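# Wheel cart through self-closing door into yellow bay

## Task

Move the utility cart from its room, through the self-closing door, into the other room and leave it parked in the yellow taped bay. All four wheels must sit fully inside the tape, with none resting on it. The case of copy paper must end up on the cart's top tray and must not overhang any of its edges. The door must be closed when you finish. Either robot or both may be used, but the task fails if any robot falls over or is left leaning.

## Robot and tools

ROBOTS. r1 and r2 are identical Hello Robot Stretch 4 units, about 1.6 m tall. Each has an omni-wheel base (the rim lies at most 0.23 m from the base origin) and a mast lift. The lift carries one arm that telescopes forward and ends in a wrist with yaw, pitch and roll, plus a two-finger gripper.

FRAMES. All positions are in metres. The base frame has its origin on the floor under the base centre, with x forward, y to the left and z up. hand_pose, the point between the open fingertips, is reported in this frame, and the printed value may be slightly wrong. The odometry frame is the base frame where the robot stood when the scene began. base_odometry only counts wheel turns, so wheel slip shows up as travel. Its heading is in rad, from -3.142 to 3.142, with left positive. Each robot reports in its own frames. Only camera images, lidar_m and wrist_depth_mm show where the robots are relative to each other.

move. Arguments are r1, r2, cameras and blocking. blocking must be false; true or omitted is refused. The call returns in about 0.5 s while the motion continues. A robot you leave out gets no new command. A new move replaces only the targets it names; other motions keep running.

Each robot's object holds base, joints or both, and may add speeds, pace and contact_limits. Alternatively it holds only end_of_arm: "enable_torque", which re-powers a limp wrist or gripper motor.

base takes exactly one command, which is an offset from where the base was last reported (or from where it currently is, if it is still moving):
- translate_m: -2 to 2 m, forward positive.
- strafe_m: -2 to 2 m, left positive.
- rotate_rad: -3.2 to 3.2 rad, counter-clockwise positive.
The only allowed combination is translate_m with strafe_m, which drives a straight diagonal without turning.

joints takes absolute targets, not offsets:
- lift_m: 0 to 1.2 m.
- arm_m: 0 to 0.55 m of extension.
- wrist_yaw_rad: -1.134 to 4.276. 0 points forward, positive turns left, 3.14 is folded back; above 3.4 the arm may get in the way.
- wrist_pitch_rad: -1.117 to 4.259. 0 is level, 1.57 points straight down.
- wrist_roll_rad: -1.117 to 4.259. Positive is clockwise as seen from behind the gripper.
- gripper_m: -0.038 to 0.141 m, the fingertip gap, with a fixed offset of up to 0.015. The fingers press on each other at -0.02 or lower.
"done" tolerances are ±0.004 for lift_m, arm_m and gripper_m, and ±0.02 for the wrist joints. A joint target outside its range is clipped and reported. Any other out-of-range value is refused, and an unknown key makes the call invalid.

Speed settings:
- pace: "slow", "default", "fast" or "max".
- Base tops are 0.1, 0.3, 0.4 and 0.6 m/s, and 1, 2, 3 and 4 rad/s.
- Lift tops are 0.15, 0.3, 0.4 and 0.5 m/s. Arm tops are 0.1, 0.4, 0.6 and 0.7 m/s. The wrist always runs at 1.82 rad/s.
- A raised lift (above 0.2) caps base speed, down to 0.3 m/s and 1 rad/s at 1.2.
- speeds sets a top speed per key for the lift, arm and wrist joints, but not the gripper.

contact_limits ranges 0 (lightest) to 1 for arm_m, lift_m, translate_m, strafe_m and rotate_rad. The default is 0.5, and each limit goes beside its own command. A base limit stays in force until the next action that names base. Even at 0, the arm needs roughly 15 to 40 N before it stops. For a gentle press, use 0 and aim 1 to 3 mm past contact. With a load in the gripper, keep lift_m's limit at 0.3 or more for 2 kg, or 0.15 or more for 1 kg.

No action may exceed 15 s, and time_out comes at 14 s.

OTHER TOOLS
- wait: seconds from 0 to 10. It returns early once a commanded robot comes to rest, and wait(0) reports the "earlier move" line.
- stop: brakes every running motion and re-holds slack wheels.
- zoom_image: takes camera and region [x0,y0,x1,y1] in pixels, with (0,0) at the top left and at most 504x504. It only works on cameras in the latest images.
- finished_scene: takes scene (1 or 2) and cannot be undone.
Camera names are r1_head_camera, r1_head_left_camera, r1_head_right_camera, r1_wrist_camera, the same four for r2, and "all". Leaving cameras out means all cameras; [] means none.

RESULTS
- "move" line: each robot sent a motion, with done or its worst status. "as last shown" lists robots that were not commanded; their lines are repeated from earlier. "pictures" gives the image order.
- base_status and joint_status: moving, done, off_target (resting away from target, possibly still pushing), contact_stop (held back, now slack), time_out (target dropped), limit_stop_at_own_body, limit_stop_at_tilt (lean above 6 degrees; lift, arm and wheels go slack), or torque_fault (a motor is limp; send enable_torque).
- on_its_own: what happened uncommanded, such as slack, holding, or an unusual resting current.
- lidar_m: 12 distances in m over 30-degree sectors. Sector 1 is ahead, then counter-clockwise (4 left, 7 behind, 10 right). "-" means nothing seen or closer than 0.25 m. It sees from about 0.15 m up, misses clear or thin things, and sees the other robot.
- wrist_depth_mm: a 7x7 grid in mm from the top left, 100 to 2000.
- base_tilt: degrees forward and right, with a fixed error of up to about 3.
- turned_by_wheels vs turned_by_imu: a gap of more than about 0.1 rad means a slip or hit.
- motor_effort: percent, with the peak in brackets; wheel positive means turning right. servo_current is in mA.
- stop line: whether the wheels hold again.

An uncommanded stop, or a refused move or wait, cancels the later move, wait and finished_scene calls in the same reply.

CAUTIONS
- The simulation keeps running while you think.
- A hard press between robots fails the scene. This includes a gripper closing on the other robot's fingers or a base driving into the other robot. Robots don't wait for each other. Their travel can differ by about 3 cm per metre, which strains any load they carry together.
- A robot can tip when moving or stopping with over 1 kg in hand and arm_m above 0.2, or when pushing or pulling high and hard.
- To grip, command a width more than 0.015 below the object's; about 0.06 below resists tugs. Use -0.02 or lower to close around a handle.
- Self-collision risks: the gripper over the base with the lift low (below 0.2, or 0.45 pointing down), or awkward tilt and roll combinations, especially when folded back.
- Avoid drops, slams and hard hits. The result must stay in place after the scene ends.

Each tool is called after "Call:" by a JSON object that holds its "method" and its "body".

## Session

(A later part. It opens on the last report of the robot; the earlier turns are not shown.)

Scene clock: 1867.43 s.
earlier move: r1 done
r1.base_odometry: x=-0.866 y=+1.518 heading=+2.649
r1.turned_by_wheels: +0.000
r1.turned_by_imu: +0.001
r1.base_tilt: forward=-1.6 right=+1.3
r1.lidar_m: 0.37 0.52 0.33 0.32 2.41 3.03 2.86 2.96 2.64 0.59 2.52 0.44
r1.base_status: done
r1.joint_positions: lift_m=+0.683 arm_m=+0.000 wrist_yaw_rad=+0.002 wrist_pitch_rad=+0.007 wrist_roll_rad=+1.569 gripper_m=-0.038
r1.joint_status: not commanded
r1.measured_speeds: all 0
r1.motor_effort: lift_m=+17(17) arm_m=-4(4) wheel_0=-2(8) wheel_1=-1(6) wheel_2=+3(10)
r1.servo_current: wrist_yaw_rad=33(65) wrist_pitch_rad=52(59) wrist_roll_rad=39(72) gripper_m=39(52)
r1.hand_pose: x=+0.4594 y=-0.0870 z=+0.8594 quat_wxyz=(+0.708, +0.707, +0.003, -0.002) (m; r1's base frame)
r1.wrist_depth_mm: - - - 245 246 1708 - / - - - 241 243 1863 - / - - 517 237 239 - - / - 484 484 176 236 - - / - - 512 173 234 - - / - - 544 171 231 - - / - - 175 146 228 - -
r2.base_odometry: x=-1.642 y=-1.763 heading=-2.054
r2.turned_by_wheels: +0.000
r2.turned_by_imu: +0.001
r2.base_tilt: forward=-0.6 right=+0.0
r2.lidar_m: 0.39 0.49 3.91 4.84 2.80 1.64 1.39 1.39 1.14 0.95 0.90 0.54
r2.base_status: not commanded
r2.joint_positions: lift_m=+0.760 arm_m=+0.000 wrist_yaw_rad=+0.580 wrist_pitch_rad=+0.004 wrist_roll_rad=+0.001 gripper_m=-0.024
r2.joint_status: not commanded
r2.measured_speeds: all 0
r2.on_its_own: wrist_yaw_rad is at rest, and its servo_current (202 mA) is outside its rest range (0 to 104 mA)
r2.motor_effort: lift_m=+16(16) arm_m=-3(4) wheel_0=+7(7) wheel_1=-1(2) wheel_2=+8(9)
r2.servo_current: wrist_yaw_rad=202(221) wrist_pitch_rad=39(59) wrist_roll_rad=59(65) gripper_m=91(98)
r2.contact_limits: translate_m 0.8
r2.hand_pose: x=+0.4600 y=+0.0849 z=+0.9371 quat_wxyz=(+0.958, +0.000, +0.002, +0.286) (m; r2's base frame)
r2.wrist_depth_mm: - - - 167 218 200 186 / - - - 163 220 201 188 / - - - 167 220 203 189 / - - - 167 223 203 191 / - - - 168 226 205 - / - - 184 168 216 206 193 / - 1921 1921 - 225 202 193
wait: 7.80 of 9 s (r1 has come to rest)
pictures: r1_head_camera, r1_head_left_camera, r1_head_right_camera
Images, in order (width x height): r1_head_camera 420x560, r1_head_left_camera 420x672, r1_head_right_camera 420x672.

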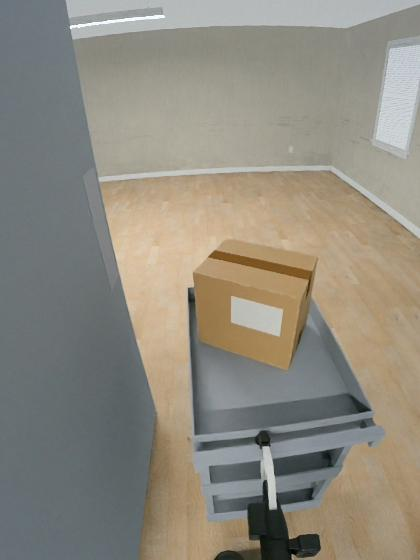

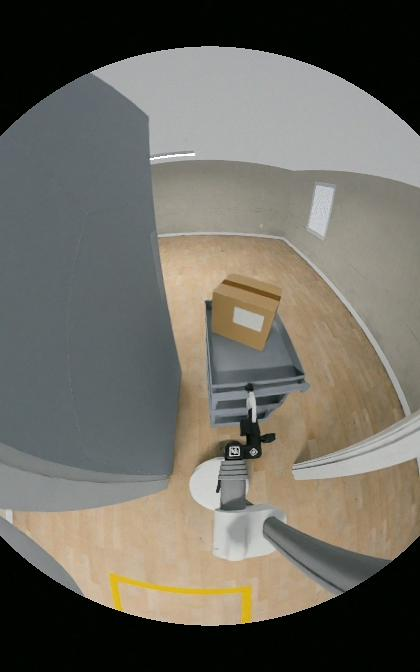

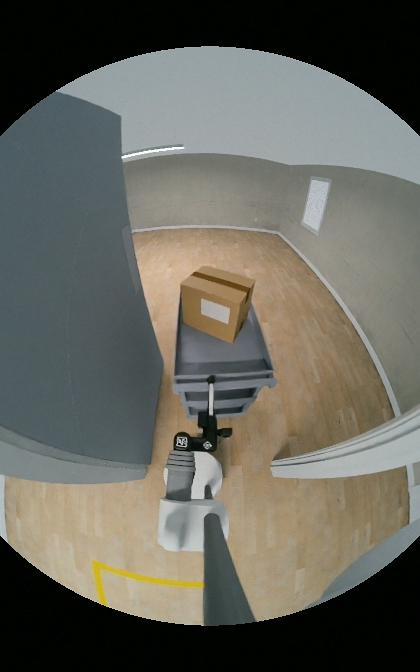

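Call:
{"method": "move", "body": {"r1": {"base":{"translate_m":-0.6,"strafe_m":0.02},"pace":"slow"}, "blocking": false, "cameras": []}}

Call:
{"method": "wait", "body": {"seconds": 9, "cameras": ["r1_head_camera","r1_head_left_camera"]}}

Scene clock: 1882.30 s.
move: r1 moving
r1.base_odometry: x=-0.855 y=+1.512 heading=+2.649
r1.turned_by_wheels: +0.000
r1.turned_by_imu: -0.001
r1.base_tilt: forward=-1.5 right=+1.3
r1.lidar_m: 0.35 0.51 0.35 0.33 2.37 3.02 2.88 2.95 2.64 0.60 2.55 0.45
r1.base_status: translate_m moving; strafe_m moving
r1.joint_positions: lift_m=+0.683 arm_m=+0.000 wrist_yaw_rad=+0.002 wrist_pitch_rad=+0.007 wrist_roll_rad=+1.569 gripper_m=-0.038
r1.joint_status: not commanded
r1.measured_speeds: translate_m=-0.050 strafe_m=+0.002 rotate_rad=-0.002 lift_m=+0.000 arm_m=+0.000 wrist_yaw_rad=+0.000 wrist_pitch_rad=+0.000 wrist_roll_rad=+0.000
r1.motor_effort: lift_m=+17(17) arm_m=-4(4) wheel_0=-5(7) wheel_1=-6(7) wheel_2=+9(10)
r1.servo_current: wrist_yaw_rad=59(65) wrist_pitch_rad=52(52) wrist_roll_rad=52(59) gripper_m=39(46)
r1.hand_pose: x=+0.4594 y=-0.0870 z=+0.8594 quat_wxyz=(+0.708, +0.707, +0.003, -0.002) (m; r1's base frame)
r1.wrist_depth_mm: - - - 248 249 1708 - / - - - 243 244 1808 - / - - 525 238 239 - - / - 484 484 235 236 - - / - - 512 174 235 - - / - - 539 181 230 - - / - - 174 147 225 - -
r2.base_odometry: x=-1.642 y=-1.763 heading=-2.054
r2.turned_by_wheels: +0.000
r2.turned_by_imu: +0.000
r2.base_tilt: forward=-0.7 right=+0.0
r2.lidar_m: 0.39 0.47 3.93 4.84 2.80 1.63 1.39 1.38 1.11 0.95 0.94 0.55
r2.base_status: not commanded
r2.joint_positions: lift_m=+0.760 arm_m=+0.000 wrist_yaw_rad=+0.580 wrist_pitch_rad=+0.004 wrist_roll_rad=+0.001 gripper_m=-0.024
r2.joint_status: not commanded
r2.measured_speeds: all 0
r2.motor_effort: lift_m=+16(16) arm_m=-3(3) wheel_0=+7(8) wheel_1=-1(1) wheel_2=+8(9)
r2.servo_current: wrist_yaw_rad=195(215) wrist_pitch_rad=39(46) wrist_roll_rad=46(59) gripper_m=91(91)
r2.contact_limits: translate_m 0.8
r2.hand_pose: x=+0.4600 y=+0.0849 z=+0.9371 quat_wxyz=(+0.958, +0.000, +0.002, +0.286) (m; r2's base frame)
r2.wrist_depth_mm: - - - 166 217 200 187 / - - - 163 220 201 188 / - - - 167 222 203 189 / - - - 167 224 203 190 / - - - 168 224 204 - / - - 183 168 216 206 193 / - 1863 1808 - 225 200 193
pictures: none
No camera images: "cameras" was empty.

Scene clock: 1889.10 s.
earlier move: r1 done
r1.base_odometry: x=-0.347 y=+1.217 heading=+2.649
r1.turned_by_wheels: +0.000
r1.turned_by_imu: +0.002
r1.base_tilt: forward=-1.6 right=+1.3
r1.lidar_m: 0.33 0.51 0.71 1.70 2.23 2.39 2.27 2.37 2.67 2.54 0.84 0.47
r1.base_status: done
r1.joint_positions: lift_m=+0.683 arm_m=+0.000 wrist_yaw_rad=+0.003 wrist_pitch_rad=+0.007 wrist_roll_rad=+1.569 gripper_m=-0.038
r1.joint_status: not commanded
r1.measured_speeds: all 0
r1.motor_effort: lift_m=+17(17) arm_m=-4(4) wheel_0=+0(8) wheel_1=-2(7) wheel_2=+4(10)
r1.servo_current: wrist_yaw_rad=59(72) wrist_pitch_rad=52(59) wrist_roll_rad=52(65) gripper_m=39(52)
r1.hand_pose: x=+0.4596 y=-0.0866 z=+0.8594 quat_wxyz=(+0.708, +0.707, +0.003, -0.001) (m; r1's base frame)
r1.wrist_depth_mm: - - - - 345 1397 415 / - - - - - 1708 - / - - - - 283 1863 - / - - - 257 260 878 - / - 530 484 186 241 - - / - 492 488 180 229 - - / - 138 176 145 211 - -
r2.base_odometry: x=-1.642 y=-1.763 heading=-2.054
r2.turned_by_wheels: +0.000
r2.turned_by_imu: +0.001
r2.base_tilt: forward=-0.7 right=+0.0
r2.lidar_m: 0.40 0.50 3.91 4.85 2.79 1.61 1.40 1.39 1.11 0.95 0.94 0.54
r2.base_status: not commanded
r2.joint_positions: lift_m=+0.760 arm_m=+0.000 wrist_yaw_rad=+0.580 wrist_pitch_rad=+0.004 wrist_roll_rad=+0.001 gripper_m=-0.024
r2.joint_status: not commanded
r2.measured_speeds: all 0
r2.on_its_own: wrist_yaw_rad is at rest, and its servo_current (208 mA) is outside its rest range (0 to 104 mA)
r2.motor_effort: lift_m=+16(16) arm_m=-4(4) wheel_0=+7(8) wheel_1=-1(2) wheel_2=+8(9)
r2.servo_current: wrist_yaw_rad=208(221) wrist_pitch_rad=46(52) wrist_roll_rad=52(65) gripper_m=91(98)
r2.contact_limits: translate_m 0.8
r2.hand_pose: x=+0.4600 y=+0.0849 z=+0.9371 quat_wxyz=(+0.958, +0.000, +0.002, +0.286) (m; r2's base frame)
r2.wrist_depth_mm: - - - 166 218 199 188 / - - - 163 220 201 189 / - - - 167 220 202 189 / - - - 168 223 204 190 / - - - 167 224 205 - / - - 185 169 216 205 192 / - 1863 1863 - 226 201 193
wait: 6.80 of 9 s (r1 has come to rest)
pictures: r1_head_camera, r1_head_left_camera
Images, in order (width x height): r1_head_camera 420x560, r1_head_left_camera 420x672.

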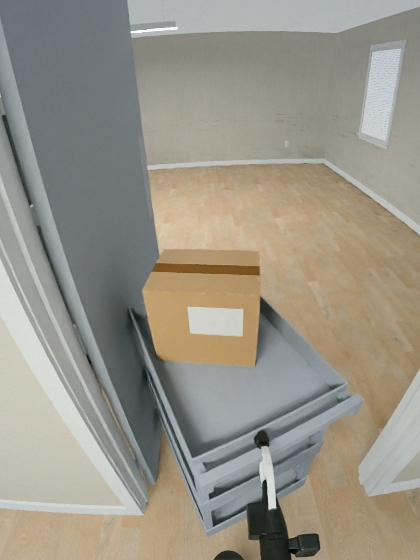

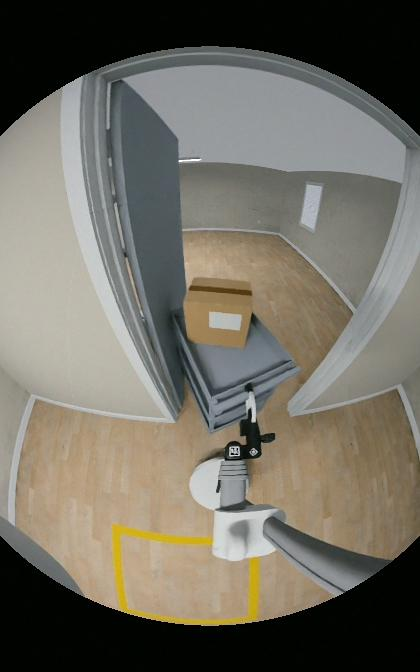

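Call:
{"method": "move", "body": {"r1": {"base":{"translate_m":-0.3,"strafe_m":0.08},"pace":"slow"}, "blocking": false, "cameras": []}}

Call:
{"method": "wait", "body": {"seconds": 9, "cameras": ["r1_head_camera","r1_head_left_camera"]}}

Scene clock: 1896.60 s.
move: r1 moving
r1.base_odometry: x=-0.337 y=+1.208 heading=+2.649
r1.turned_by_wheels: +0.000
r1.turned_by_imu: +0.000
r1.base_tilt: forward=-1.6 right=+1.2
r1.lidar_m: 0.32 0.50 0.73 1.70 2.26 2.40 2.25 2.30 2.66 2.54 0.85 0.44
r1.base_status: translate_m moving; strafe_m moving
r1.joint_positions: lift_m=+0.683 arm_m=+0.000 wrist_yaw_rad=+0.003 wrist_pitch_rad=+0.007 wrist_roll_rad=+1.569 gripper_m=-0.038
r1.joint_status: not commanded
r1.measured_speeds: translate_m=-0.050 strafe_m=+0.013 rotate_rad=-0.001 lift_m=+0.000 arm_m=+0.000 wrist_yaw_rad=+0.000 wrist_pitch_rad=+0.000 wrist_roll_rad=+0.000
r1.motor_effort: lift_m=+17(17) arm_m=-4(4) wheel_0=-5(7) wheel_1=-3(3) wheel_2=+10(10)
r1.servo_current: wrist_yaw_rad=52(65) wrist_pitch_rad=52(52) wrist_roll_rad=52(59) gripper_m=46(52)
r1.hand_pose: x=+0.4596 y=-0.0866 z=+0.8594 quat_wxyz=(+0.708, +0.707, +0.003, -0.001) (m; r1's base frame)
r1.wrist_depth_mm: - - - - 347 1366 415 / - - - - 310 1708 - / - - - - 283 1756 - / - - - 252 259 878 - / - 530 484 186 241 - - / - 488 484 181 229 - - / - 138 179 145 211 - -
r2.base_odometry: x=-1.642 y=-1.763 heading=-2.054
r2.turned_by_wheels: +0.000
r2.turned_by_imu: +0.000
r2.base_tilt: forward=-0.6 right=+0.0
r2.lidar_m: 0.39 0.46 3.89 4.85 2.81 1.64 1.41 1.39 1.13 0.96 0.91 0.57
r2.base_status: not commanded
r2.joint_positions: lift_m=+0.760 arm_m=+0.000 wrist_yaw_rad=+0.580 wrist_pitch_rad=+0.004 wrist_roll_rad=+0.001 gripper_m=-0.024
r2.joint_status: not commanded
r2.measured_speeds: all 0
r2.motor_effort: lift_m=+16(16) arm_m=-3(4) wheel_0=+7(7) wheel_1=-1(1) wheel_2=+8(9)
r2.servo_current: wrist_yaw_rad=202(215) wrist_pitch_rad=46(46) wrist_roll_rad=52(52) gripper_m=91(98)
r2.contact_limits: translate_m 0.8
r2.hand_pose: x=+0.4600 y=+0.0849 z=+0.9371 quat_wxyz=(+0.958, +0.000, +0.002, +0.286) (m; r2's base frame)
r2.wrist_depth_mm: - - - 167 219 200 187 / - - - 163 220 200 189 / - - - 167 221 202 189 / - - - 168 223 202 190 / - - - 168 225 205 - / - - 183 168 216 206 192 / - 1863 1863 - 224 201 193
pictures: none
No camera images: "cameras" was empty.

Scene clock: 1900.47 s.
earlier move: r1 done
r1.base_odometry: x=-0.120 y=+1.005 heading=+2.649
r1.turned_by_wheels: -0.001
r1.turned_by_imu: -0.001
r1.base_tilt: forward=-1.6 right=+1.3
r1.lidar_m: 0.32 0.82 1.07 2.08 2.13 2.10 1.98 2.05 2.69 2.62 1.25 0.46
r1.base_status: done
r1.joint_positions: lift_m=+0.683 arm_m=+0.000 wrist_yaw_rad=+0.000 wrist_pitch_rad=+0.007 wrist_roll_rad=+1.569 gripper_m=-0.038
r1.joint_status: not commanded
r1.measured_speeds: all 0
r1.motor_effort: lift_m=+17(17) arm_m=-4(4) wheel_0=-6(10) wheel_1=-2(6) wheel_2=+1(10)
r1.servo_current: wrist_yaw_rad=39(72) wrist_pitch_rad=46(65) wrist_roll_rad=46(72) gripper_m=46(52)
r1.hand_pose: x=+0.4593 y=-0.0874 z=+0.8594 quat_wxyz=(+0.708, +0.707, +0.002, -0.002) (m; r1's base frame)
r1.wrist_depth_mm: - - - - 342 1618 1229 / - - - - 291 1708 - / - - - - 267 1863 - / - - 621 248 253 - - / - 488 492 183 240 - - / - 500 186 181 227 - - / - 138 512 148 213 - -
r2.base_odometry: x=-1.642 y=-1.763 heading=-2.054
r2.turned_by_wheels: +0.000
r2.turned_by_imu: +0.001
r2.base_tilt: forward=-0.7 right=+0.1
r2.lidar_m: 0.41 0.46 3.93 4.85 2.81 1.61 1.41 1.40 1.12 0.95 0.91 0.54
r2.base_status: not commanded
r2.joint_positions: lift_m=+0.760 arm_m=+0.000 wrist_yaw_rad=+0.580 wrist_pitch_rad=+0.004 wrist_roll_rad=+0.001 gripper_m=-0.024
r2.joint_status: not commanded
r2.measured_speeds: all 0
r2.on_its_own: wrist_yaw_rad is at rest, and its servo_current (208 mA) is outside its rest range (0 to 104 mA)
r2.motor_effort: lift_m=+16(16) arm_m=-3(4) wheel_0=+7(8) wheel_1=-1(2) wheel_2=+8(9)
r2.servo_current: wrist_yaw_rad=208(215) wrist_pitch_rad=46(52) wrist_roll_rad=52(65) gripper_m=85(98)
r2.contact_limits: translate_m 0.8
r2.hand_pose: x=+0.4600 y=+0.0849 z=+0.9371 quat_wxyz=(+0.958, +0.000, +0.002, +0.286) (m; r2's base frame)
r2.wrist_depth_mm: - - - 167 217 200 186 / - - - 163 220 200 189 / - - - 167 220 202 189 / - - - 168 223 204 190 / - - - 167 225 206 - / - - 184 169 216 206 193 / - 1983 1863 - 225 201 193
wait: 3.87 of 9 s (r1 has come to rest)
pictures: r1_head_camera, r1_head_left_camera
Images, in order (width x height): r1_head_camera 420x560, r1_head_left_camera 420x672.

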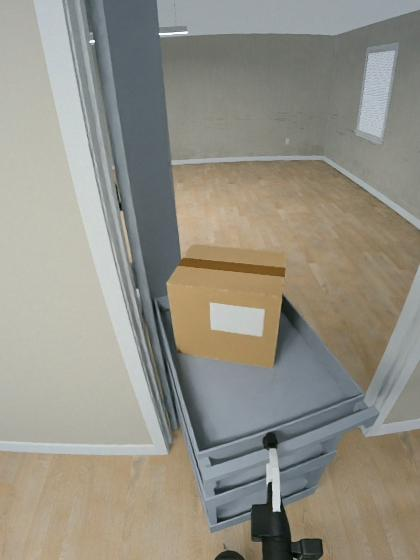

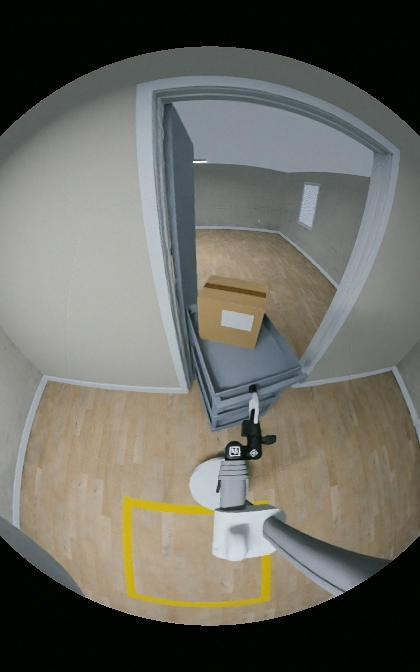

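Call:
{"method": "move", "body": {"r1": {"base":{"translate_m":-0.35,"strafe_m":-0.1},"pace":"slow"}, "blocking": false, "cameras": []}}

Call:
{"method": "wait", "body": {"seconds": 9, "cameras": ["r1_head_camera","r1_head_left_camera"]}}

Scene clock: 1911.10 s.
move: r1 moving
r1.base_odometry: x=-0.108 y=+1.002 heading=+2.648
r1.turned_by_wheels: +0.000
r1.turned_by_imu: +0.000
r1.base_tilt: forward=-1.6 right=+1.3
r1.lidar_m: 0.33 0.85 1.10 2.08 2.14 2.10 1.95 2.06 2.67 2.60 1.25 0.44
r1.base_status: translate_m moving; strafe_m moving
r1.joint_positions: lift_m=+0.683 arm_m=+0.000 wrist_yaw_rad=+0.000 wrist_pitch_rad=+0.007 wrist_roll_rad=+1.569 gripper_m=-0.038
r1.joint_status: not commanded
r1.measured_speeds: translate_m=-0.049 strafe_m=-0.014 rotate_rad=-0.001 lift_m=+0.000 arm_m=+0.000 wrist_yaw_rad=+0.000 wrist_pitch_rad=+0.000 wrist_roll_rad=+0.000
r1.motor_effort: lift_m=+17(17) arm_m=-4(4) wheel_0=-5(7) wheel_1=-5(8) wheel_2=+8(8)
r1.servo_current: wrist_yaw_rad=52(65) wrist_pitch_rad=52(52) wrist_roll_rad=33(65) gripper_m=39(46)
r1.hand_pose: x=+0.4593 y=-0.0874 z=+0.8594 quat_wxyz=(+0.708, +0.707, +0.002, -0.002) (m; r1's base frame)
r1.wrist_depth_mm: - - - - 342 1661 1229 / - - - - 290 1708 - / - - - - 266 1863 - / - - 585 248 252 - - / - 484 488 182 239 - - / - 508 206 180 228 - - / - 138 517 149 215 - -
r2.base_odometry: x=-1.642 y=-1.763 heading=-2.054
r2.turned_by_wheels: +0.000
r2.turned_by_imu: +0.000
r2.base_tilt: forward=-0.7 right=+0.0
r2.lidar_m: 0.37 0.46 3.91 4.85 2.77 1.63 1.40 1.41 1.12 0.94 0.94 0.52
r2.base_status: not commanded
r2.joint_positions: lift_m=+0.760 arm_m=+0.000 wrist_yaw_rad=+0.580 wrist_pitch_rad=+0.004 wrist_roll_rad=+0.001 gripper_m=-0.024
r2.joint_status: not commanded
r2.measured_speeds: all 0
r2.motor_effort: lift_m=+16(16) arm_m=-3(4) wheel_0=+7(7) wheel_1=-1(1) wheel_2=+8(8)
r2.servo_current: wrist_yaw_rad=208(208) wrist_pitch_rad=39(46) wrist_roll_rad=52(65) gripper_m=91(91)
r2.contact_limits: translate_m 0.8
r2.hand_pose: x=+0.4600 y=+0.0849 z=+0.9371 quat_wxyz=(+0.958, +0.000, +0.002, +0.286) (m; r2's base frame)
r2.wrist_depth_mm: - - - 166 219 200 187 / - - - 164 220 200 189 / - - - 167 220 202 189 / - - - 168 222 203 190 / - - - 168 225 205 - / - - 183 168 216 206 193 / - 1863 1863 - 225 202 193
pictures: none
No camera images: "cameras" was empty.

Scene clock: 1915.50 s.
earlier move: r1 done
r1.base_odometry: x=+0.235 y=+0.927 heading=+2.649
r1.turned_by_wheels: +0.001
r1.turned_by_imu: +0.001
r1.base_tilt: forward=-1.6 right=+1.3
r1.lidar_m: 0.33 0.54 1.58 2.16 2.22 1.71 1.62 1.65 2.22 2.54 1.78 0.45
r1.base_status: done
r1.joint_positions: lift_m=+0.683 arm_m=+0.000 wrist_yaw_rad=+0.002 wrist_pitch_rad=+0.007 wrist_roll_rad=+1.569 gripper_m=-0.038
r1.joint_status: not commanded
r1.measured_speeds: all 0
r1.motor_effort: lift_m=+17(17) arm_m=-4(4) wheel_0=+0(7) wheel_1=+0(8) wheel_2=+5(11)
r1.servo_current: wrist_yaw_rad=46(72) wrist_pitch_rad=52(59) wrist_roll_rad=39(72) gripper_m=46(52)
r1.hand_pose: x=+0.4595 y=-0.0868 z=+0.8594 quat_wxyz=(+0.708, +0.707, +0.003, -0.002) (m; r1's base frame)
r1.wrist_depth_mm: - - - - 338 1464 364 / - - - - 304 1661 - / - - - - 279 1863 - / - - - 254 258 - - / - 496 484 186 239 - - / - 496 488 181 229 - - / - 138 175 149 212 - -
r2.base_odometry: x=-1.642 y=-1.763 heading=-2.054
r2.turned_by_wheels: +0.000
r2.turned_by_imu: +0.001
r2.base_tilt: forward=-0.6 right=+0.0
r2.lidar_m: 0.39 0.48 3.92 4.86 2.75 1.64 1.38 1.42 1.09 0.96 0.88 0.53
r2.base_status: not commanded
r2.joint_positions: lift_m=+0.760 arm_m=+0.000 wrist_yaw_rad=+0.580 wrist_pitch_rad=+0.004 wrist_roll_rad=+0.001 gripper_m=-0.024
r2.joint_status: not commanded
r2.measured_speeds: all 0
r2.on_its_own: wrist_yaw_rad is at rest, and its servo_current (208 mA) is outside its rest range (0 to 104 mA)
r2.motor_effort: lift_m=+16(16) arm_m=-3(4) wheel_0=+7(8) wheel_1=-1(1) wheel_2=+8(9)
r2.servo_current: wrist_yaw_rad=208(221) wrist_pitch_rad=46(52) wrist_roll_rad=52(65) gripper_m=91(98)
r2.contact_limits: translate_m 0.8
r2.hand_pose: x=+0.4600 y=+0.0849 z=+0.9371 quat_wxyz=(+0.958, +0.000, +0.002, +0.286) (m; r2's base frame)
r2.wrist_depth_mm: - - - 167 219 200 187 / - - - 163 219 201 189 / - - - 167 221 202 190 / - - - 167 223 204 190 / - - - 168 224 205 - / - - 184 169 216 206 192 / - 1863 1863 - 224 201 193
wait: 4.40 of 9 s (r1 has come to rest)
pictures: r1_head_camera, r1_head_left_camera
Images, in order (width x height): r1_head_camera 420x560, r1_head_left_camera 420x672.

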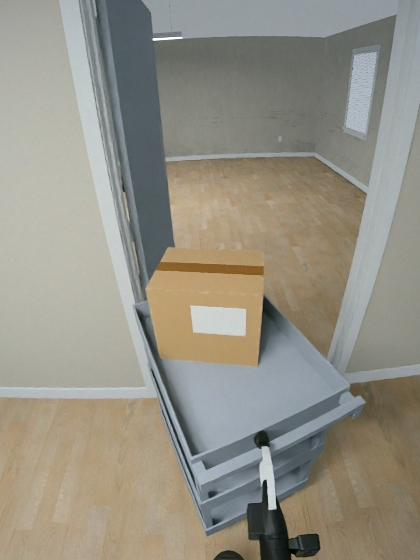

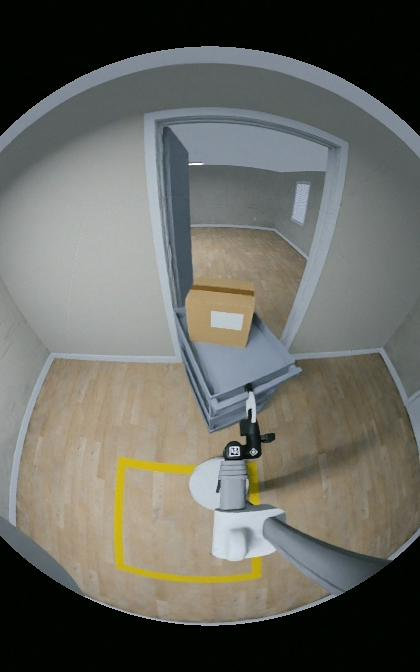

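Call:
{"method": "move", "body": {"r1": {"base":{"translate_m":-0.35,"strafe_m":0.0},"pace":"slow"}, "blocking": false, "cameras": []}}

Call:
{"method": "wait", "body": {"seconds": 9, "cameras": ["r1_head_camera"]}}

Call:
{"method": "move", "body": {"r1": {"base":{"translate_m":-0.4,"strafe_m":0.25},"pace":"slow"}, "blocking": false, "cameras": []}}

Call:
{"method": "wait", "body": {"seconds": 9, "cameras": ["r1_head_camera","r1_head_left_camera","r1_head_right_camera"]}}

Scene clock: 1929.00 s.
move: r1 moving
r1.base_odometry: x=+0.246 y=+0.921 heading=+2.649
r1.turned_by_wheels: +0.000
r1.turned_by_imu: +0.000
r1.base_tilt: forward=-1.6 right=+1.3
r1.lidar_m: 0.34 0.57 1.58 2.16 2.23 1.72 1.59 1.63 2.19 2.55 1.79 0.46
r1.base_status: translate_m moving; strafe_m moving
r1.joint_positions: lift_m=+0.683 arm_m=+0.000 wrist_yaw_rad=+0.002 wrist_pitch_rad=+0.007 wrist_roll_rad=+1.569 gripper_m=-0.038
r1.joint_status: not commanded
r1.measured_speeds: translate_m=-0.048 strafe_m=+0.000 rotate_rad=+0.000 lift_m=+0.000 arm_m=+0.000 wrist_yaw_rad=+0.000 wrist_pitch_rad=+0.000 wrist_roll_rad=+0.000
r1.motor_effort: lift_m=+17(17) arm_m=-4(4) wheel_0=-4(4) wheel_1=-4(5) wheel_2=+8(11)
r1.servo_current: wrist_yaw_rad=59(59) wrist_pitch_rad=52(52) wrist_roll_rad=39(52) gripper_m=46(46)
r1.hand_pose: x=+0.4595 y=-0.0868 z=+0.8594 quat_wxyz=(+0.708, +0.707, +0.003, -0.002) (m; r1's base frame)
r1.wrist_depth_mm: - - - - 338 1397 366 / - - - - 304 1708 - / - - - - 279 1808 - / - - - 255 258 866 - / - 500 484 185 240 - - / - 492 484 181 229 - - / - 138 178 150 212 - -
r2.base_odometry: x=-1.642 y=-1.763 heading=-2.054
r2.turned_by_wheels: +0.000
r2.turned_by_imu: +0.000
r2.base_tilt: forward=-0.6 right=+0.1
r2.lidar_m: 0.40 0.47 3.89 4.85 2.79 1.62 1.41 1.42 1.13 0.97 0.96 0.55
r2.base_status: not commanded
r2.joint_positions: lift_m=+0.760 arm_m=+0.000 wrist_yaw_rad=+0.580 wrist_pitch_rad=+0.004 wrist_roll_rad=+0.001 gripper_m=-0.024
r2.joint_status: not commanded
r2.measured_speeds: all 0
r2.motor_effort: lift_m=+16(16) arm_m=-3(4) wheel_0=+7(7) wheel_1=-1(1) wheel_2=+8(9)
r2.servo_current: wrist_yaw_rad=195(208) wrist_pitch_rad=39(46) wrist_roll_rad=52(59) gripper_m=91(91)
r2.contact_limits: translate_m 0.8
r2.hand_pose: x=+0.4600 y=+0.0849 z=+0.9371 quat_wxyz=(+0.958, +0.000, +0.002, +0.286) (m; r2's base frame)
r2.wrist_depth_mm: - - - 167 218 200 187 / - - - 163 220 200 188 / - - - 167 220 202 190 / - - - 168 223 204 191 / - - - 167 225 205 - / - - 184 169 216 206 193 / - 1863 1863 - 224 201 193
pictures: none
No camera images: "cameras" was empty.

Scene clock: 1933.27 s.
earlier move: r1 done
r1.base_odometry: x=+0.543 y=+0.762 heading=+2.648
r1.turned_by_wheels: -0.001
r1.turned_by_imu: -0.001
r1.base_tilt: forward=-1.6 right=+1.3
r1.lidar_m: 0.31 0.60 2.05 2.14 1.93 1.35 1.26 1.31 1.74 2.55 2.28 0.47
r1.base_status: done
r1.joint_positions: lift_m=+0.683 arm_m=+0.000 wrist_yaw_rad=+0.001 wrist_pitch_rad=+0.007 wrist_roll_rad=+1.569 gripper_m=-0.038
r1.joint_status: not commanded
r1.measured_speeds: all 0
r1.motor_effort: lift_m=+17(17) arm_m=-4(4) wheel_0=-5(10) wheel_1=-3(8) wheel_2=+1(11)
r1.servo_current: wrist_yaw_rad=59(72) wrist_pitch_rad=46(59) wrist_roll_rad=26(78) gripper_m=46(52)
r1.hand_pose: x=+0.4594 y=-0.0872 z=+0.8594 quat_wxyz=(+0.708, +0.707, +0.003, -0.002) (m; r1's base frame)
r1.wrist_depth_mm: - - - - 349 362 413 / - - - - 314 1661 - / - - - - 290 1808 - / - - - 253 260 - - / - 559 484 186 240 - - / - 492 208 182 227 - - / - 145 500 145 210 - -
r2.base_odometry: x=-1.642 y=-1.763 heading=-2.054
r2.turned_by_wheels: +0.000
r2.turned_by_imu: +0.001
r2.base_tilt: forward=-0.7 right=+0.0
r2.lidar_m: 0.40 0.46 3.90 4.85 2.79 1.65 1.39 1.39 1.11 0.95 0.93 0.52
r2.base_status: not commanded
r2.joint_positions: lift_m=+0.760 arm_m=+0.000 wrist_yaw_rad=+0.580 wrist_pitch_rad=+0.004 wrist_roll_rad=+0.001 gripper_m=-0.024
r2.joint_status: not commanded
r2.measured_speeds: all 0
r2.on_its_own: wrist_yaw_rad is at rest, and its servo_current (195 mA) is outside its rest range (0 to 104 mA)
r2.motor_effort: lift_m=+16(16) arm_m=-3(4) wheel_0=+7(8) wheel_1=-1(2) wheel_2=+8(9)
r2.servo_current: wrist_yaw_rad=195(215) wrist_pitch_rad=46(46) wrist_roll_rad=46(59) gripper_m=91(98)
r2.contact_limits: translate_m 0.8
r2.hand_pose: x=+0.4600 y=+0.0849 z=+0.9371 quat_wxyz=(+0.958, +0.000, +0.002, +0.286) (m; r2's base frame)
r2.wrist_depth_mm: - - - 167 218 200 187 / - - - 163 220 200 188 / - - - 167 221 202 189 / - - - 167 223 204 190 / - - - 168 225 204 - / - - 183 168 217 207 193 / - 1863 1863 - 225 202 193
wait: 4.27 of 9 s (r1 has come to rest)
pictures: r1_head_camera
Images, in order (width x height): r1_head_camera 420x560.

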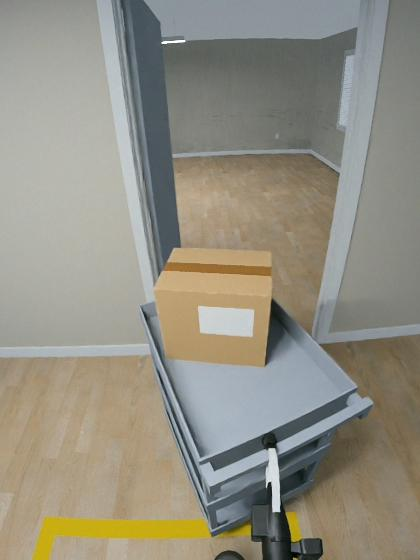

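Scene clock: 1933.77 s.
move: r1 moving
r1.base_odometry: x=+0.551 y=+0.749 heading=+2.648
r1.turned_by_wheels: +0.000
r1.turned_by_imu: +0.000
r1.base_tilt: forward=-1.6 right=+1.3
r1.lidar_m: 0.31 0.68 2.03 2.14 1.93 1.35 1.26 1.32 1.74 2.57 2.31 0.46
r1.base_status: translate_m moving; strafe_m moving
r1.joint_positions: lift_m=+0.683 arm_m=+0.000 wrist_yaw_rad=+0.001 wrist_pitch_rad=+0.007 wrist_roll_rad=+1.569 gripper_m=-0.038
r1.joint_status: not commanded
r1.measured_speeds: translate_m=-0.048 strafe_m=+0.030 rotate_rad=+0.002 lift_m=+0.000 arm_m=+0.000 wrist_yaw_rad=-0.004 wrist_pitch_rad=+0.000 wrist_roll_rad=+0.000
r1.motor_effort: lift_m=+17(17) arm_m=-4(4) wheel_0=-10(12) wheel_1=+0(4) wheel_2=+5(6)
r1.servo_current: wrist_yaw_rad=59(59) wrist_pitch_rad=59(59) wrist_roll_rad=59(59) gripper_m=39(46)
r1.hand_pose: x=+0.4594 y=-0.0872 z=+0.8594 quat_wxyz=(+0.708, +0.707, +0.003, -0.002) (m; r1's base frame)
r1.wrist_depth_mm: - - - - 347 364 413 / - - - - 312 1756 - / - - - - 285 1863 - / - - - 256 259 866 - / - 535 488 186 240 - - / - 488 207 181 225 - - / - 145 496 144 210 - -
r2.base_odometry: x=-1.642 y=-1.763 heading=-2.054
r2.turned_by_wheels: +0.000
r2.turned_by_imu: +0.000
r2.base_tilt: forward=-0.7 right=+0.0
r2.lidar_m: 0.41 0.49 3.93 4.84 2.82 1.62 1.38 1.38 1.13 0.96 0.94 0.55
r2.base_status: not commanded
r2.joint_positions: lift_m=+0.760 arm_m=+0.000 wrist_yaw_rad=+0.580 wrist_pitch_rad=+0.004 wrist_roll_rad=+0.001 gripper_m=-0.024
r2.joint_status: not commanded
r2.measured_speeds: all 0
r2.motor_effort: lift_m=+16(16) arm_m=-3(4) wheel_0=+7(7) wheel_1=-1(1) wheel_2=+8(9)
r2.servo_current: wrist_yaw_rad=202(208) wrist_pitch_rad=52(52) wrist_roll_rad=46(59) gripper_m=91(98)
r2.contact_limits: translate_m 0.8
r2.hand_pose: x=+0.4600 y=+0.0849 z=+0.9371 quat_wxyz=(+0.958, +0.000, +0.002, +0.286) (m; r2's base frame)
r2.wrist_depth_mm: - - - 167 218 200 187 / - - - 163 220 200 188 / - - - 167 221 202 189 / - - - 167 223 204 190 / - - - 168 225 204 - / - - 184 168 216 206 193 / - 1863 1808 - 224 202 193
pictures: none
No camera images: "cameras" was empty.

Scene clock: 1939.13 s.
earlier move: r1 done
r1.base_odometry: x=+0.777 y=+0.352 heading=+2.648
r1.turned_by_wheels: +0.000
r1.turned_by_imu: -0.001
r1.base_tilt: forward=-1.6 right=+1.3
r1.lidar_m: 0.39 1.92 2.00 1.88 1.39 0.94 0.88 0.91 1.24 2.82 2.88 0.44
r1.base_status: done
r1.joint_positions: lift_m=+0.683 arm_m=+0.000 wrist_yaw_rad=-0.001 wrist_pitch_rad=+0.007 wrist_roll_rad=+1.569 gripper_m=-0.038
r1.joint_status: not commanded
r1.measured_speeds: all 0
r1.motor_effort: lift_m=+17(17) arm_m=-4(4) wheel_0=-5(13) wheel_1=+3(6) wheel_2=+1(6)
r1.servo_current: wrist_yaw_rad=52(72) wrist_pitch_rad=52(65) wrist_roll_rad=33(72) gripper_m=46(46)
r1.hand_pose: x=+0.4592 y=-0.0877 z=+0.8594 quat_wxyz=(+0.708, +0.707, +0.002, -0.003) (m; r1's base frame)
r1.wrist_depth_mm: - - - 229 229 1618 - / 1661 - 597 169 229 - - / 1661 462 459 169 229 - - / 1708 508 496 170 230 - - / 1661 - 549 170 231 - - / - - 186 181 230 - - / - 137 166 147 231 - -
r2.base_odometry: x=-1.642 y=-1.763 heading=-2.054
r2.turned_by_wheels: +0.000
r2.turned_by_imu: +0.001
r2.base_tilt: forward=-0.7 right=+0.0
r2.lidar_m: 0.39 0.47 3.91 4.84 2.78 1.65 1.41 1.41 1.13 0.96 0.90 0.56
r2.base_status: not commanded
r2.joint_positions: lift_m=+0.760 arm_m=+0.000 wrist_yaw_rad=+0.580 wrist_pitch_rad=+0.004 wrist_roll_rad=+0.001 gripper_m=-0.024
r2.joint_status: not commanded
r2.measured_speeds: all 0
r2.on_its_own: wrist_yaw_rad is at rest, and its servo_current (202 mA) is outside its rest range (0 to 104 mA)
r2.motor_effort: lift_m=+16(16) arm_m=-3(4) wheel_0=+7(7) wheel_1=-1(2) wheel_2=+8(9)
r2.servo_current: wrist_yaw_rad=202(221) wrist_pitch_rad=39(52) wrist_roll_rad=46(65) gripper_m=91(98)
r2.contact_limits: translate_m 0.8
r2.hand_pose: x=+0.4600 y=+0.0849 z=+0.9371 quat_wxyz=(+0.958, +0.000, +0.002, +0.286) (m; r2's base frame)
r2.wrist_depth_mm: - - - 166 218 200 187 / - - - 163 220 201 188 / - - - 167 222 202 189 / - - - 167 222 204 190 / - - - 168 225 205 - / - - 184 169 216 206 193 / - 1808 1808 - 224 202 194
wait: 5.37 of 9 s (r1 has come to rest)
pictures: r1_head_camera, r1_head_left_camera, r1_head_right_camera
Images, in order (width x height): r1_head_camera 420x560, r1_head_left_camera 420x672, r1_head_right_camera 420x672.

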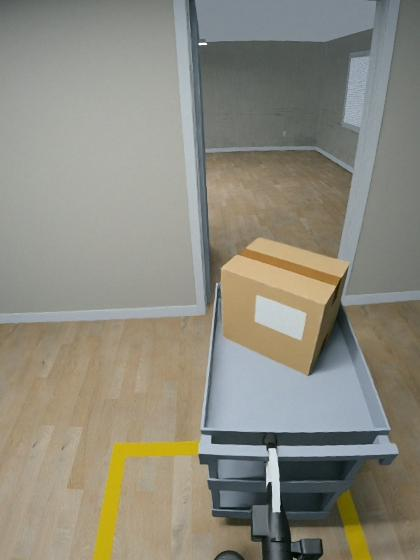

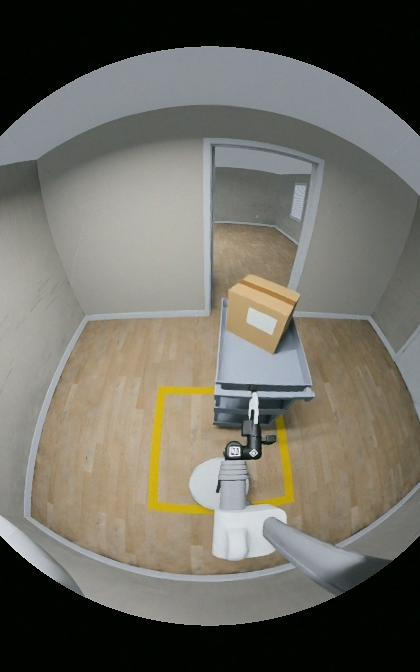

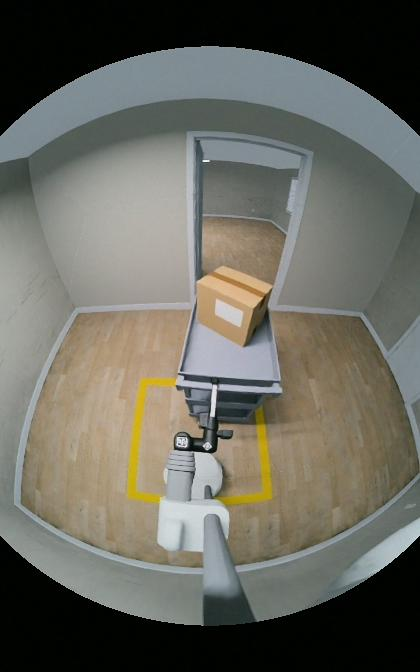

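Call:
{"method": "move", "body": {"blocking": false, "r1": {"base":{"translate_m":-0.3,"strafe_m":0.04},"pace":"slow","contact_limits":{"translate_m":0.7}}, "cameras": []}}

Call:
{"method": "wait", "body": {"seconds": 8, "cameras": ["r1_head_camera","r1_head_left_camera","r1_head_right_camera"]}}

Scene clock: 1970.73 s.
move: r1 moving
r1.base_odometry: x=+0.787 y=+0.345 heading=+2.648
r1.turned_by_wheels: +0.000
r1.turned_by_imu: +0.000
r1.base_tilt: forward=-1.5 right=+1.3
r1.lidar_m: 0.38 1.92 1.98 1.87 1.35 0.94 0.88 0.90 1.21 2.81 2.88 0.44
r1.base_status: translate_m moving; strafe_m moving
r1.joint_positions: lift_m=+0.683 arm_m=+0.000 wrist_yaw_rad=-0.001 wrist_pitch_rad=+0.007 wrist_roll_rad=+1.569 gripper_m=-0.038
r1.joint_status: not commanded
r1.measured_speeds: translate_m=-0.049 strafe_m=+0.006 rotate_rad=-0.001 lift_m=+0.000 arm_m=+0.000 wrist_yaw_rad=+0.000 wrist_pitch_rad=+0.000 wrist_roll_rad=+0.000
r1.motor_effort: lift_m=+17(17) arm_m=-3(4) wheel_0=-8(9) wheel_1=-6(6) wheel_2=+9(9)
r1.servo_current: wrist_yaw_rad=46(65) wrist_pitch_rad=52(52) wrist_roll_rad=39(59) gripper_m=46(46)
r1.contact_limits: translate_m 0.7
r1.hand_pose: x=+0.4592 y=-0.0877 z=+0.8594 quat_wxyz=(+0.708, +0.707, +0.002, -0.003) (m; r1's base frame)
r1.wrist_depth_mm: - - - 225 226 - - / 1756 - 564 167 227 - - / 1661 462 455 168 229 - - / 1708 512 500 168 229 - - / 1661 1661 554 169 229 - - / - - 185 181 230 - - / - 137 159 147 234 - -
r2.base_odometry: x=-1.642 y=-1.763 heading=-2.054
r2.turned_by_wheels: +0.000
r2.turned_by_imu: +0.000
r2.base_tilt: forward=-0.7 right=+0.1
r2.lidar_m: 0.40 0.47 3.91 4.83 2.79 1.64 1.39 1.41 1.12 0.97 0.94 0.55
r2.base_status: not commanded
r2.joint_positions: lift_m=+0.760 arm_m=+0.000 wrist_yaw_rad=+0.580 wrist_pitch_rad=+0.004 wrist_roll_rad=+0.001 gripper_m=-0.024
r2.joint_status: not commanded
r2.measured_speeds: all 0
r2.motor_effort: lift_m=+16(16) arm_m=-4(4) wheel_0=+7(8) wheel_1=-1(1) wheel_2=+8(9)
r2.servo_current: wrist_yaw_rad=208(215) wrist_pitch_rad=39(46) wrist_roll_rad=52(52) gripper_m=85(91)
r2.contact_limits: translate_m 0.8
r2.hand_pose: x=+0.4600 y=+0.0849 z=+0.9371 quat_wxyz=(+0.958, +0.000, +0.002, +0.286) (m; r2's base frame)
r2.wrist_depth_mm: - - - 167 217 200 187 / - - - 163 220 200 188 / - - - 167 221 202 190 / - - - 168 223 203 190 / - - - 168 226 205 - / - - 185 168 216 206 193 / - 1921 1921 - 224 202 193
pictures: none
No camera images: "cameras" was empty.

Scene clock: 1974.53 s.
earlier move: r1 done
r1.base_odometry: x=+1.023 y=+0.175 heading=+2.648
r1.turned_by_wheels: +0.000
r1.turned_by_imu: +0.001
r1.base_tilt: forward=-1.6 right=+1.3
r1.lidar_m: 0.41 2.22 1.92 1.79 0.91 0.64 0.58 0.60 0.82 1.96 0.49 0.43
r1.base_status: done
r1.joint_positions: lift_m=+0.683 arm_m=+0.000 wrist_yaw_rad=+0.000 wrist_pitch_rad=+0.007 wrist_roll_rad=+1.569 gripper_m=-0.038
r1.joint_status: not commanded
r1.measured_speeds: all 0
r1.motor_effort: lift_m=+17(17) arm_m=-4(4) wheel_0=-1(10) wheel_1=-2(6) wheel_2=+4(9)
r1.servo_current: wrist_yaw_rad=52(72) wrist_pitch_rad=52(59) wrist_roll_rad=52(65) gripper_m=46(52)
r1.contact_limits: translate_m 0.7
r1.hand_pose: x=+0.4593 y=-0.0873 z=+0.8594 quat_wxyz=(+0.708, +0.707, +0.003, -0.002) (m; r1's base frame)
r1.wrist_depth_mm: - 574 564 148 204 - - / - 436 436 151 208 - - / 1921 466 462 154 216 - - / 1983 - 521 159 220 - - / 1921 - 603 163 224 - - / - - 180 180 230 1808 - / - 137 165 150 239 1464 1255
r2.base_odometry: x=-1.642 y=-1.763 heading=-2.054
r2.turned_by_wheels: +0.000
r2.turned_by_imu: +0.001
r2.base_tilt: forward=-0.6 right=+0.0
r2.lidar_m: 0.40 0.48 3.88 4.85 2.77 1.65 1.39 1.39 1.12 0.95 0.92 0.56
r2.base_status: not commanded
r2.joint_positions: lift_m=+0.760 arm_m=+0.000 wrist_yaw_rad=+0.580 wrist_pitch_rad=+0.004 wrist_roll_rad=+0.001 gripper_m=-0.024
r2.joint_status: not commanded
r2.measured_speeds: all 0
r2.on_its_own: wrist_yaw_rad is at rest, and its servo_current (215 mA) is outside its rest range (0 to 104 mA)
r2.motor_effort: lift_m=+16(16) arm_m=-4(4) wheel_0=+7(8) wheel_1=-1(1) wheel_2=+9(9)
r2.servo_current: wrist_yaw_rad=215(221) wrist_pitch_rad=46(52) wrist_roll_rad=46(59) gripper_m=91(98)
r2.contact_limits: translate_m 0.8
r2.hand_pose: x=+0.4600 y=+0.0849 z=+0.9371 quat_wxyz=(+0.958, +0.000, +0.002, +0.286) (m; r2's base frame)
r2.wrist_depth_mm: - - - 167 218 199 187 / - - - 163 220 200 189 / - - - 167 221 202 190 / - - - 167 222 203 191 / - - - 168 225 205 - / - - 183 168 216 206 192 / - 1808 1863 - 225 202 193
wait: 3.80 of 8 s (r1 has come to rest)
pictures: r1_head_camera, r1_head_left_camera, r1_head_right_camera
Images, in order (width x height): r1_head_camera 420x560, r1_head_left_camera 420x672, r1_head_right_camera 420x672.

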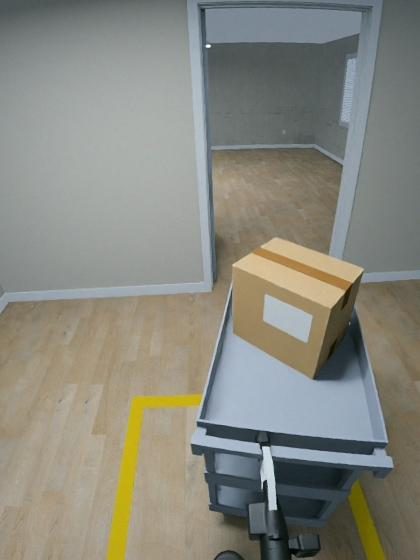

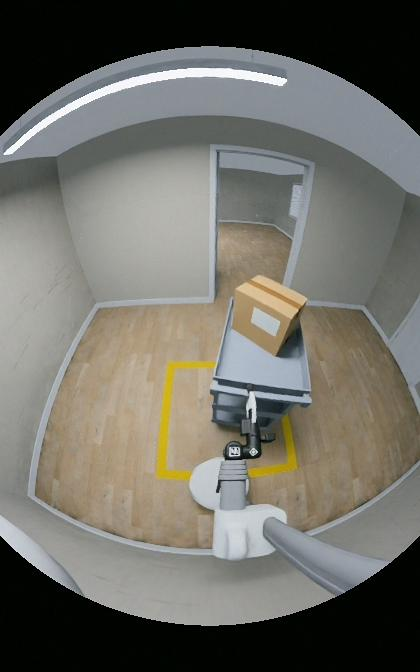

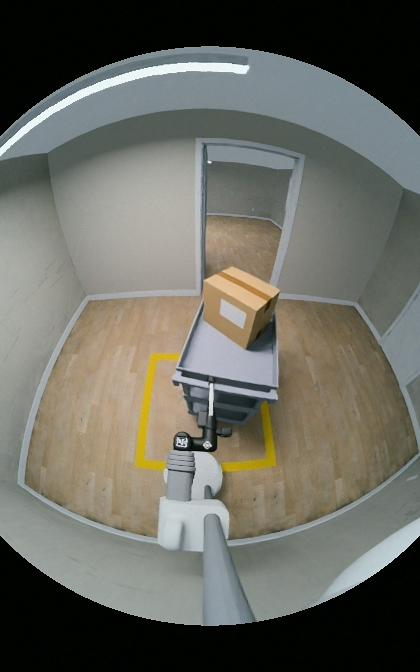

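Call:
{"method": "move", "body": {"blocking": false, "r1": {"base":{"translate_m":-0.23,"strafe_m":-0.06},"pace":"slow","contact_limits":{"translate_m":0.7}}, "cameras": []}}

Call:
{"method": "wait", "body": {"seconds": 8, "cameras": ["r1_head_camera","r1_head_left_camera","r1_head_right_camera"]}}

Scene clock: 1986.50 s.
move: r1 moving
r1.base_odometry: x=+1.035 y=+0.172 heading=+2.648
r1.turned_by_wheels: +0.000
r1.turned_by_imu: +0.000
r1.base_tilt: forward=-1.6 right=+1.2
r1.lidar_m: 0.41 2.25 1.90 1.82 0.92 0.62 0.57 0.61 0.78 1.94 0.50 0.41
r1.base_status: translate_m moving; strafe_m moving
r1.joint_positions: lift_m=+0.683 arm_m=+0.000 wrist_yaw_rad=+0.001 wrist_pitch_rad=+0.007 wrist_roll_rad=+1.569 gripper_m=-0.038
r1.joint_status: not commanded
r1.measured_speeds: translate_m=-0.049 strafe_m=-0.013 rotate_rad=+0.000 lift_m=+0.000 arm_m=+0.000 wrist_yaw_rad=+0.000 wrist_pitch_rad=+0.000 wrist_roll_rad=+0.000
r1.motor_effort: lift_m=+17(17) arm_m=-4(4) wheel_0=-2(4) wheel_1=-7(7) wheel_2=+9(9)
r1.servo_current: wrist_yaw_rad=46(65) wrist_pitch_rad=52(52) wrist_roll_rad=46(59) gripper_m=39(46)
r1.contact_limits: translate_m 0.7
r1.hand_pose: x=+0.4594 y=-0.0872 z=+0.8594 quat_wxyz=(+0.708, +0.707, +0.003, -0.002) (m; r1's base frame)
r1.wrist_depth_mm: - - 569 148 205 - - / 1921 436 436 151 210 - - / 1983 466 462 156 216 - - / 1921 - 517 159 220 - - / 1983 - 591 164 228 - - / - - 179 170 229 1756 - / - 137 165 150 239 1464 1255
r2.base_odometry: x=-1.642 y=-1.763 heading=-2.054
r2.turned_by_wheels: +0.000
r2.turned_by_imu: +0.000
r2.base_tilt: forward=-0.7 right=+0.1
r2.lidar_m: 0.40 0.46 3.91 4.84 2.75 1.63 1.41 1.39 1.11 0.96 0.94 0.53
r2.base_status: not commanded
r2.joint_positions: lift_m=+0.760 arm_m=+0.000 wrist_yaw_rad=+0.580 wrist_pitch_rad=+0.004 wrist_roll_rad=+0.001 gripper_m=-0.024
r2.joint_status: not commanded
r2.measured_speeds: all 0
r2.motor_effort: lift_m=+16(16) arm_m=-3(3) wheel_0=+7(7) wheel_1=-1(1) wheel_2=+8(9)
r2.servo_current: wrist_yaw_rad=202(208) wrist_pitch_rad=39(52) wrist_roll_rad=46(52) gripper_m=91(91)
r2.contact_limits: translate_m 0.8
r2.hand_pose: x=+0.4600 y=+0.0849 z=+0.9371 quat_wxyz=(+0.958, +0.000, +0.002, +0.286) (m; r2's base frame)
r2.wrist_depth_mm: - - - 167 218 200 187 / - - - 163 220 200 189 / - - - 167 221 203 190 / - - - 168 223 203 190 / - - - 168 225 205 - / - - 185 169 216 206 192 / - 1863 1863 - 224 202 193
pictures: none
No camera images: "cameras" was empty.

Scene clock: 1989.63 s.
earlier move: r1 done
r1.base_odometry: x=+1.253 y=+0.119 heading=+2.648
r1.turned_by_wheels: +0.000
r1.turned_by_imu: +0.000
r1.base_tilt: forward=-1.6 right=+1.3
r1.lidar_m: 0.39 2.48 1.96 1.86 0.60 0.38 0.35 0.36 0.52 1.25 2.90 0.43
r1.base_status: done
r1.joint_positions: lift_m=+0.683 arm_m=+0.000 wrist_yaw_rad=+0.001 wrist_pitch_rad=+0.007 wrist_roll_rad=+1.569 gripper_m=-0.038
r1.joint_status: not commanded
r1.measured_speeds: all 0
r1.motor_effort: lift_m=+17(17) arm_m=-4(4) wheel_0=-1(5) wheel_1=-3(8) wheel_2=+4(11)
r1.servo_current: wrist_yaw_rad=59(65) wrist_pitch_rad=46(59) wrist_roll_rad=46(65) gripper_m=39(52)
r1.contact_limits: translate_m 0.7
r1.hand_pose: x=+0.4594 y=-0.0871 z=+0.8594 quat_wxyz=(+0.708, +0.707, +0.003, -0.002) (m; r1's base frame)
r1.wrist_depth_mm: - - - 213 214 768 - / - 530 488 159 218 - - / - 455 459 219 221 - - / - 512 508 163 226 - - / - - 569 167 228 - - / - - 621 181 230 1708 - / - - 176 148 235 1464 1229
r2.base_odometry: x=-1.642 y=-1.763 heading=-2.054
r2.turned_by_wheels: +0.000
r2.turned_by_imu: +0.000
r2.base_tilt: forward=-0.7 right=+0.0
r2.lidar_m: 0.39 0.49 3.93 4.84 2.79 1.64 1.37 1.40 1.12 0.95 0.88 0.56
r2.base_status: not commanded
r2.joint_positions: lift_m=+0.760 arm_m=+0.000 wrist_yaw_rad=+0.580 wrist_pitch_rad=+0.004 wrist_roll_rad=+0.001 gripper_m=-0.024
r2.joint_status: not commanded
r2.measured_speeds: all 0
r2.on_its_own: wrist_yaw_rad is at rest, and its servo_current (202 mA) is outside its rest range (0 to 104 mA)
r2.motor_effort: lift_m=+16(16) arm_m=-3(4) wheel_0=+7(8) wheel_1=-1(2) wheel_2=+8(9)
r2.servo_current: wrist_yaw_rad=202(215) wrist_pitch_rad=39(52) wrist_roll_rad=52(59) gripper_m=91(91)
r2.contact_limits: translate_m 0.8
r2.hand_pose: x=+0.4600 y=+0.0849 z=+0.9371 quat_wxyz=(+0.958, +0.000, +0.002, +0.286) (m; r2's base frame)
r2.wrist_depth_mm: - - - 167 219 199 187 / - - - 163 220 200 188 / - - - 167 220 202 189 / - - - 168 223 203 190 / - - - 168 225 205 - / - - 184 168 216 206 193 / - 1863 1863 - 225 201 193
wait: 3.13 of 8 s (r1 has come to rest)
pictures: r1_head_camera, r1_head_left_camera, r1_head_right_camera
Images, in order (width x height): r1_head_camera 420x560, r1_head_left_camera 420x672, r1_head_right_camera 420x672.

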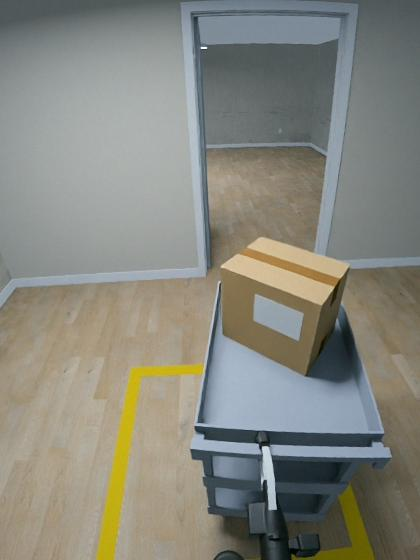

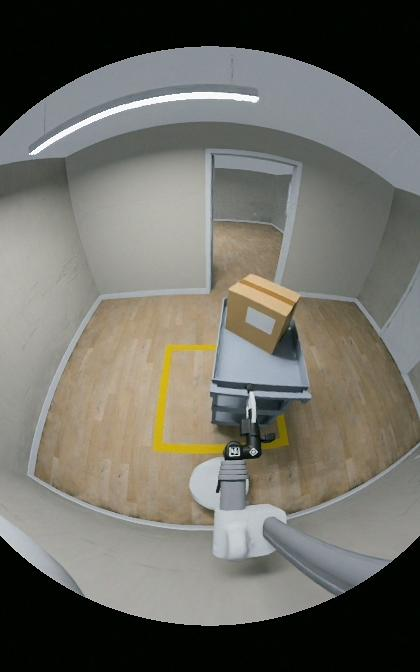

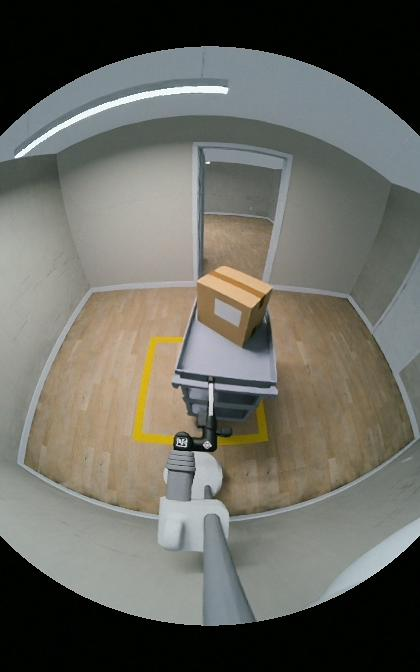

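Call:
{"method": "zoom_image", "body": {"camera": "r1_head_right_camera", "region": [110, 300, 310, 480]}}

Call:
{"method": "zoom_image", "body": {"camera": "r1_head_left_camera", "region": [130, 300, 330, 480]}}

Scaled by 2.520 from the camera's 420x672 image, which has a finer 600x960 frame.

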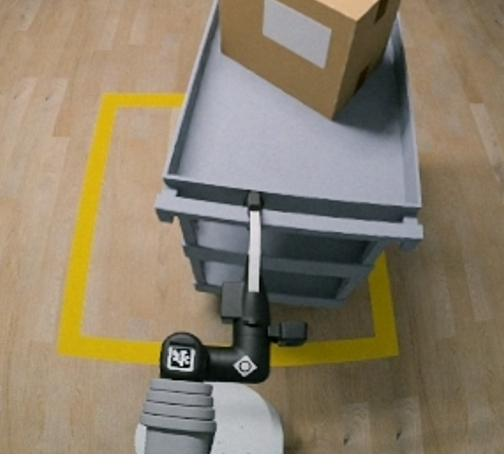

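Scaled by 2.520 from the camera's 420x672 image, which has a finer 600x960 frame.

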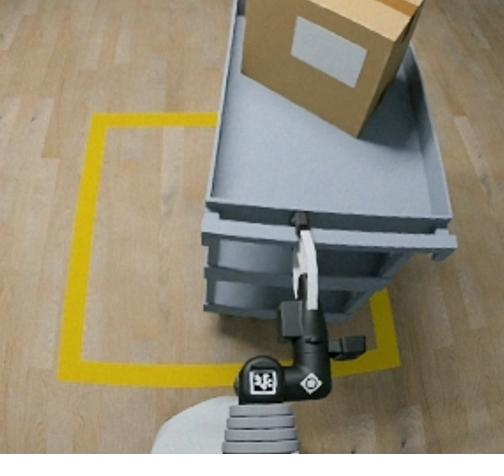

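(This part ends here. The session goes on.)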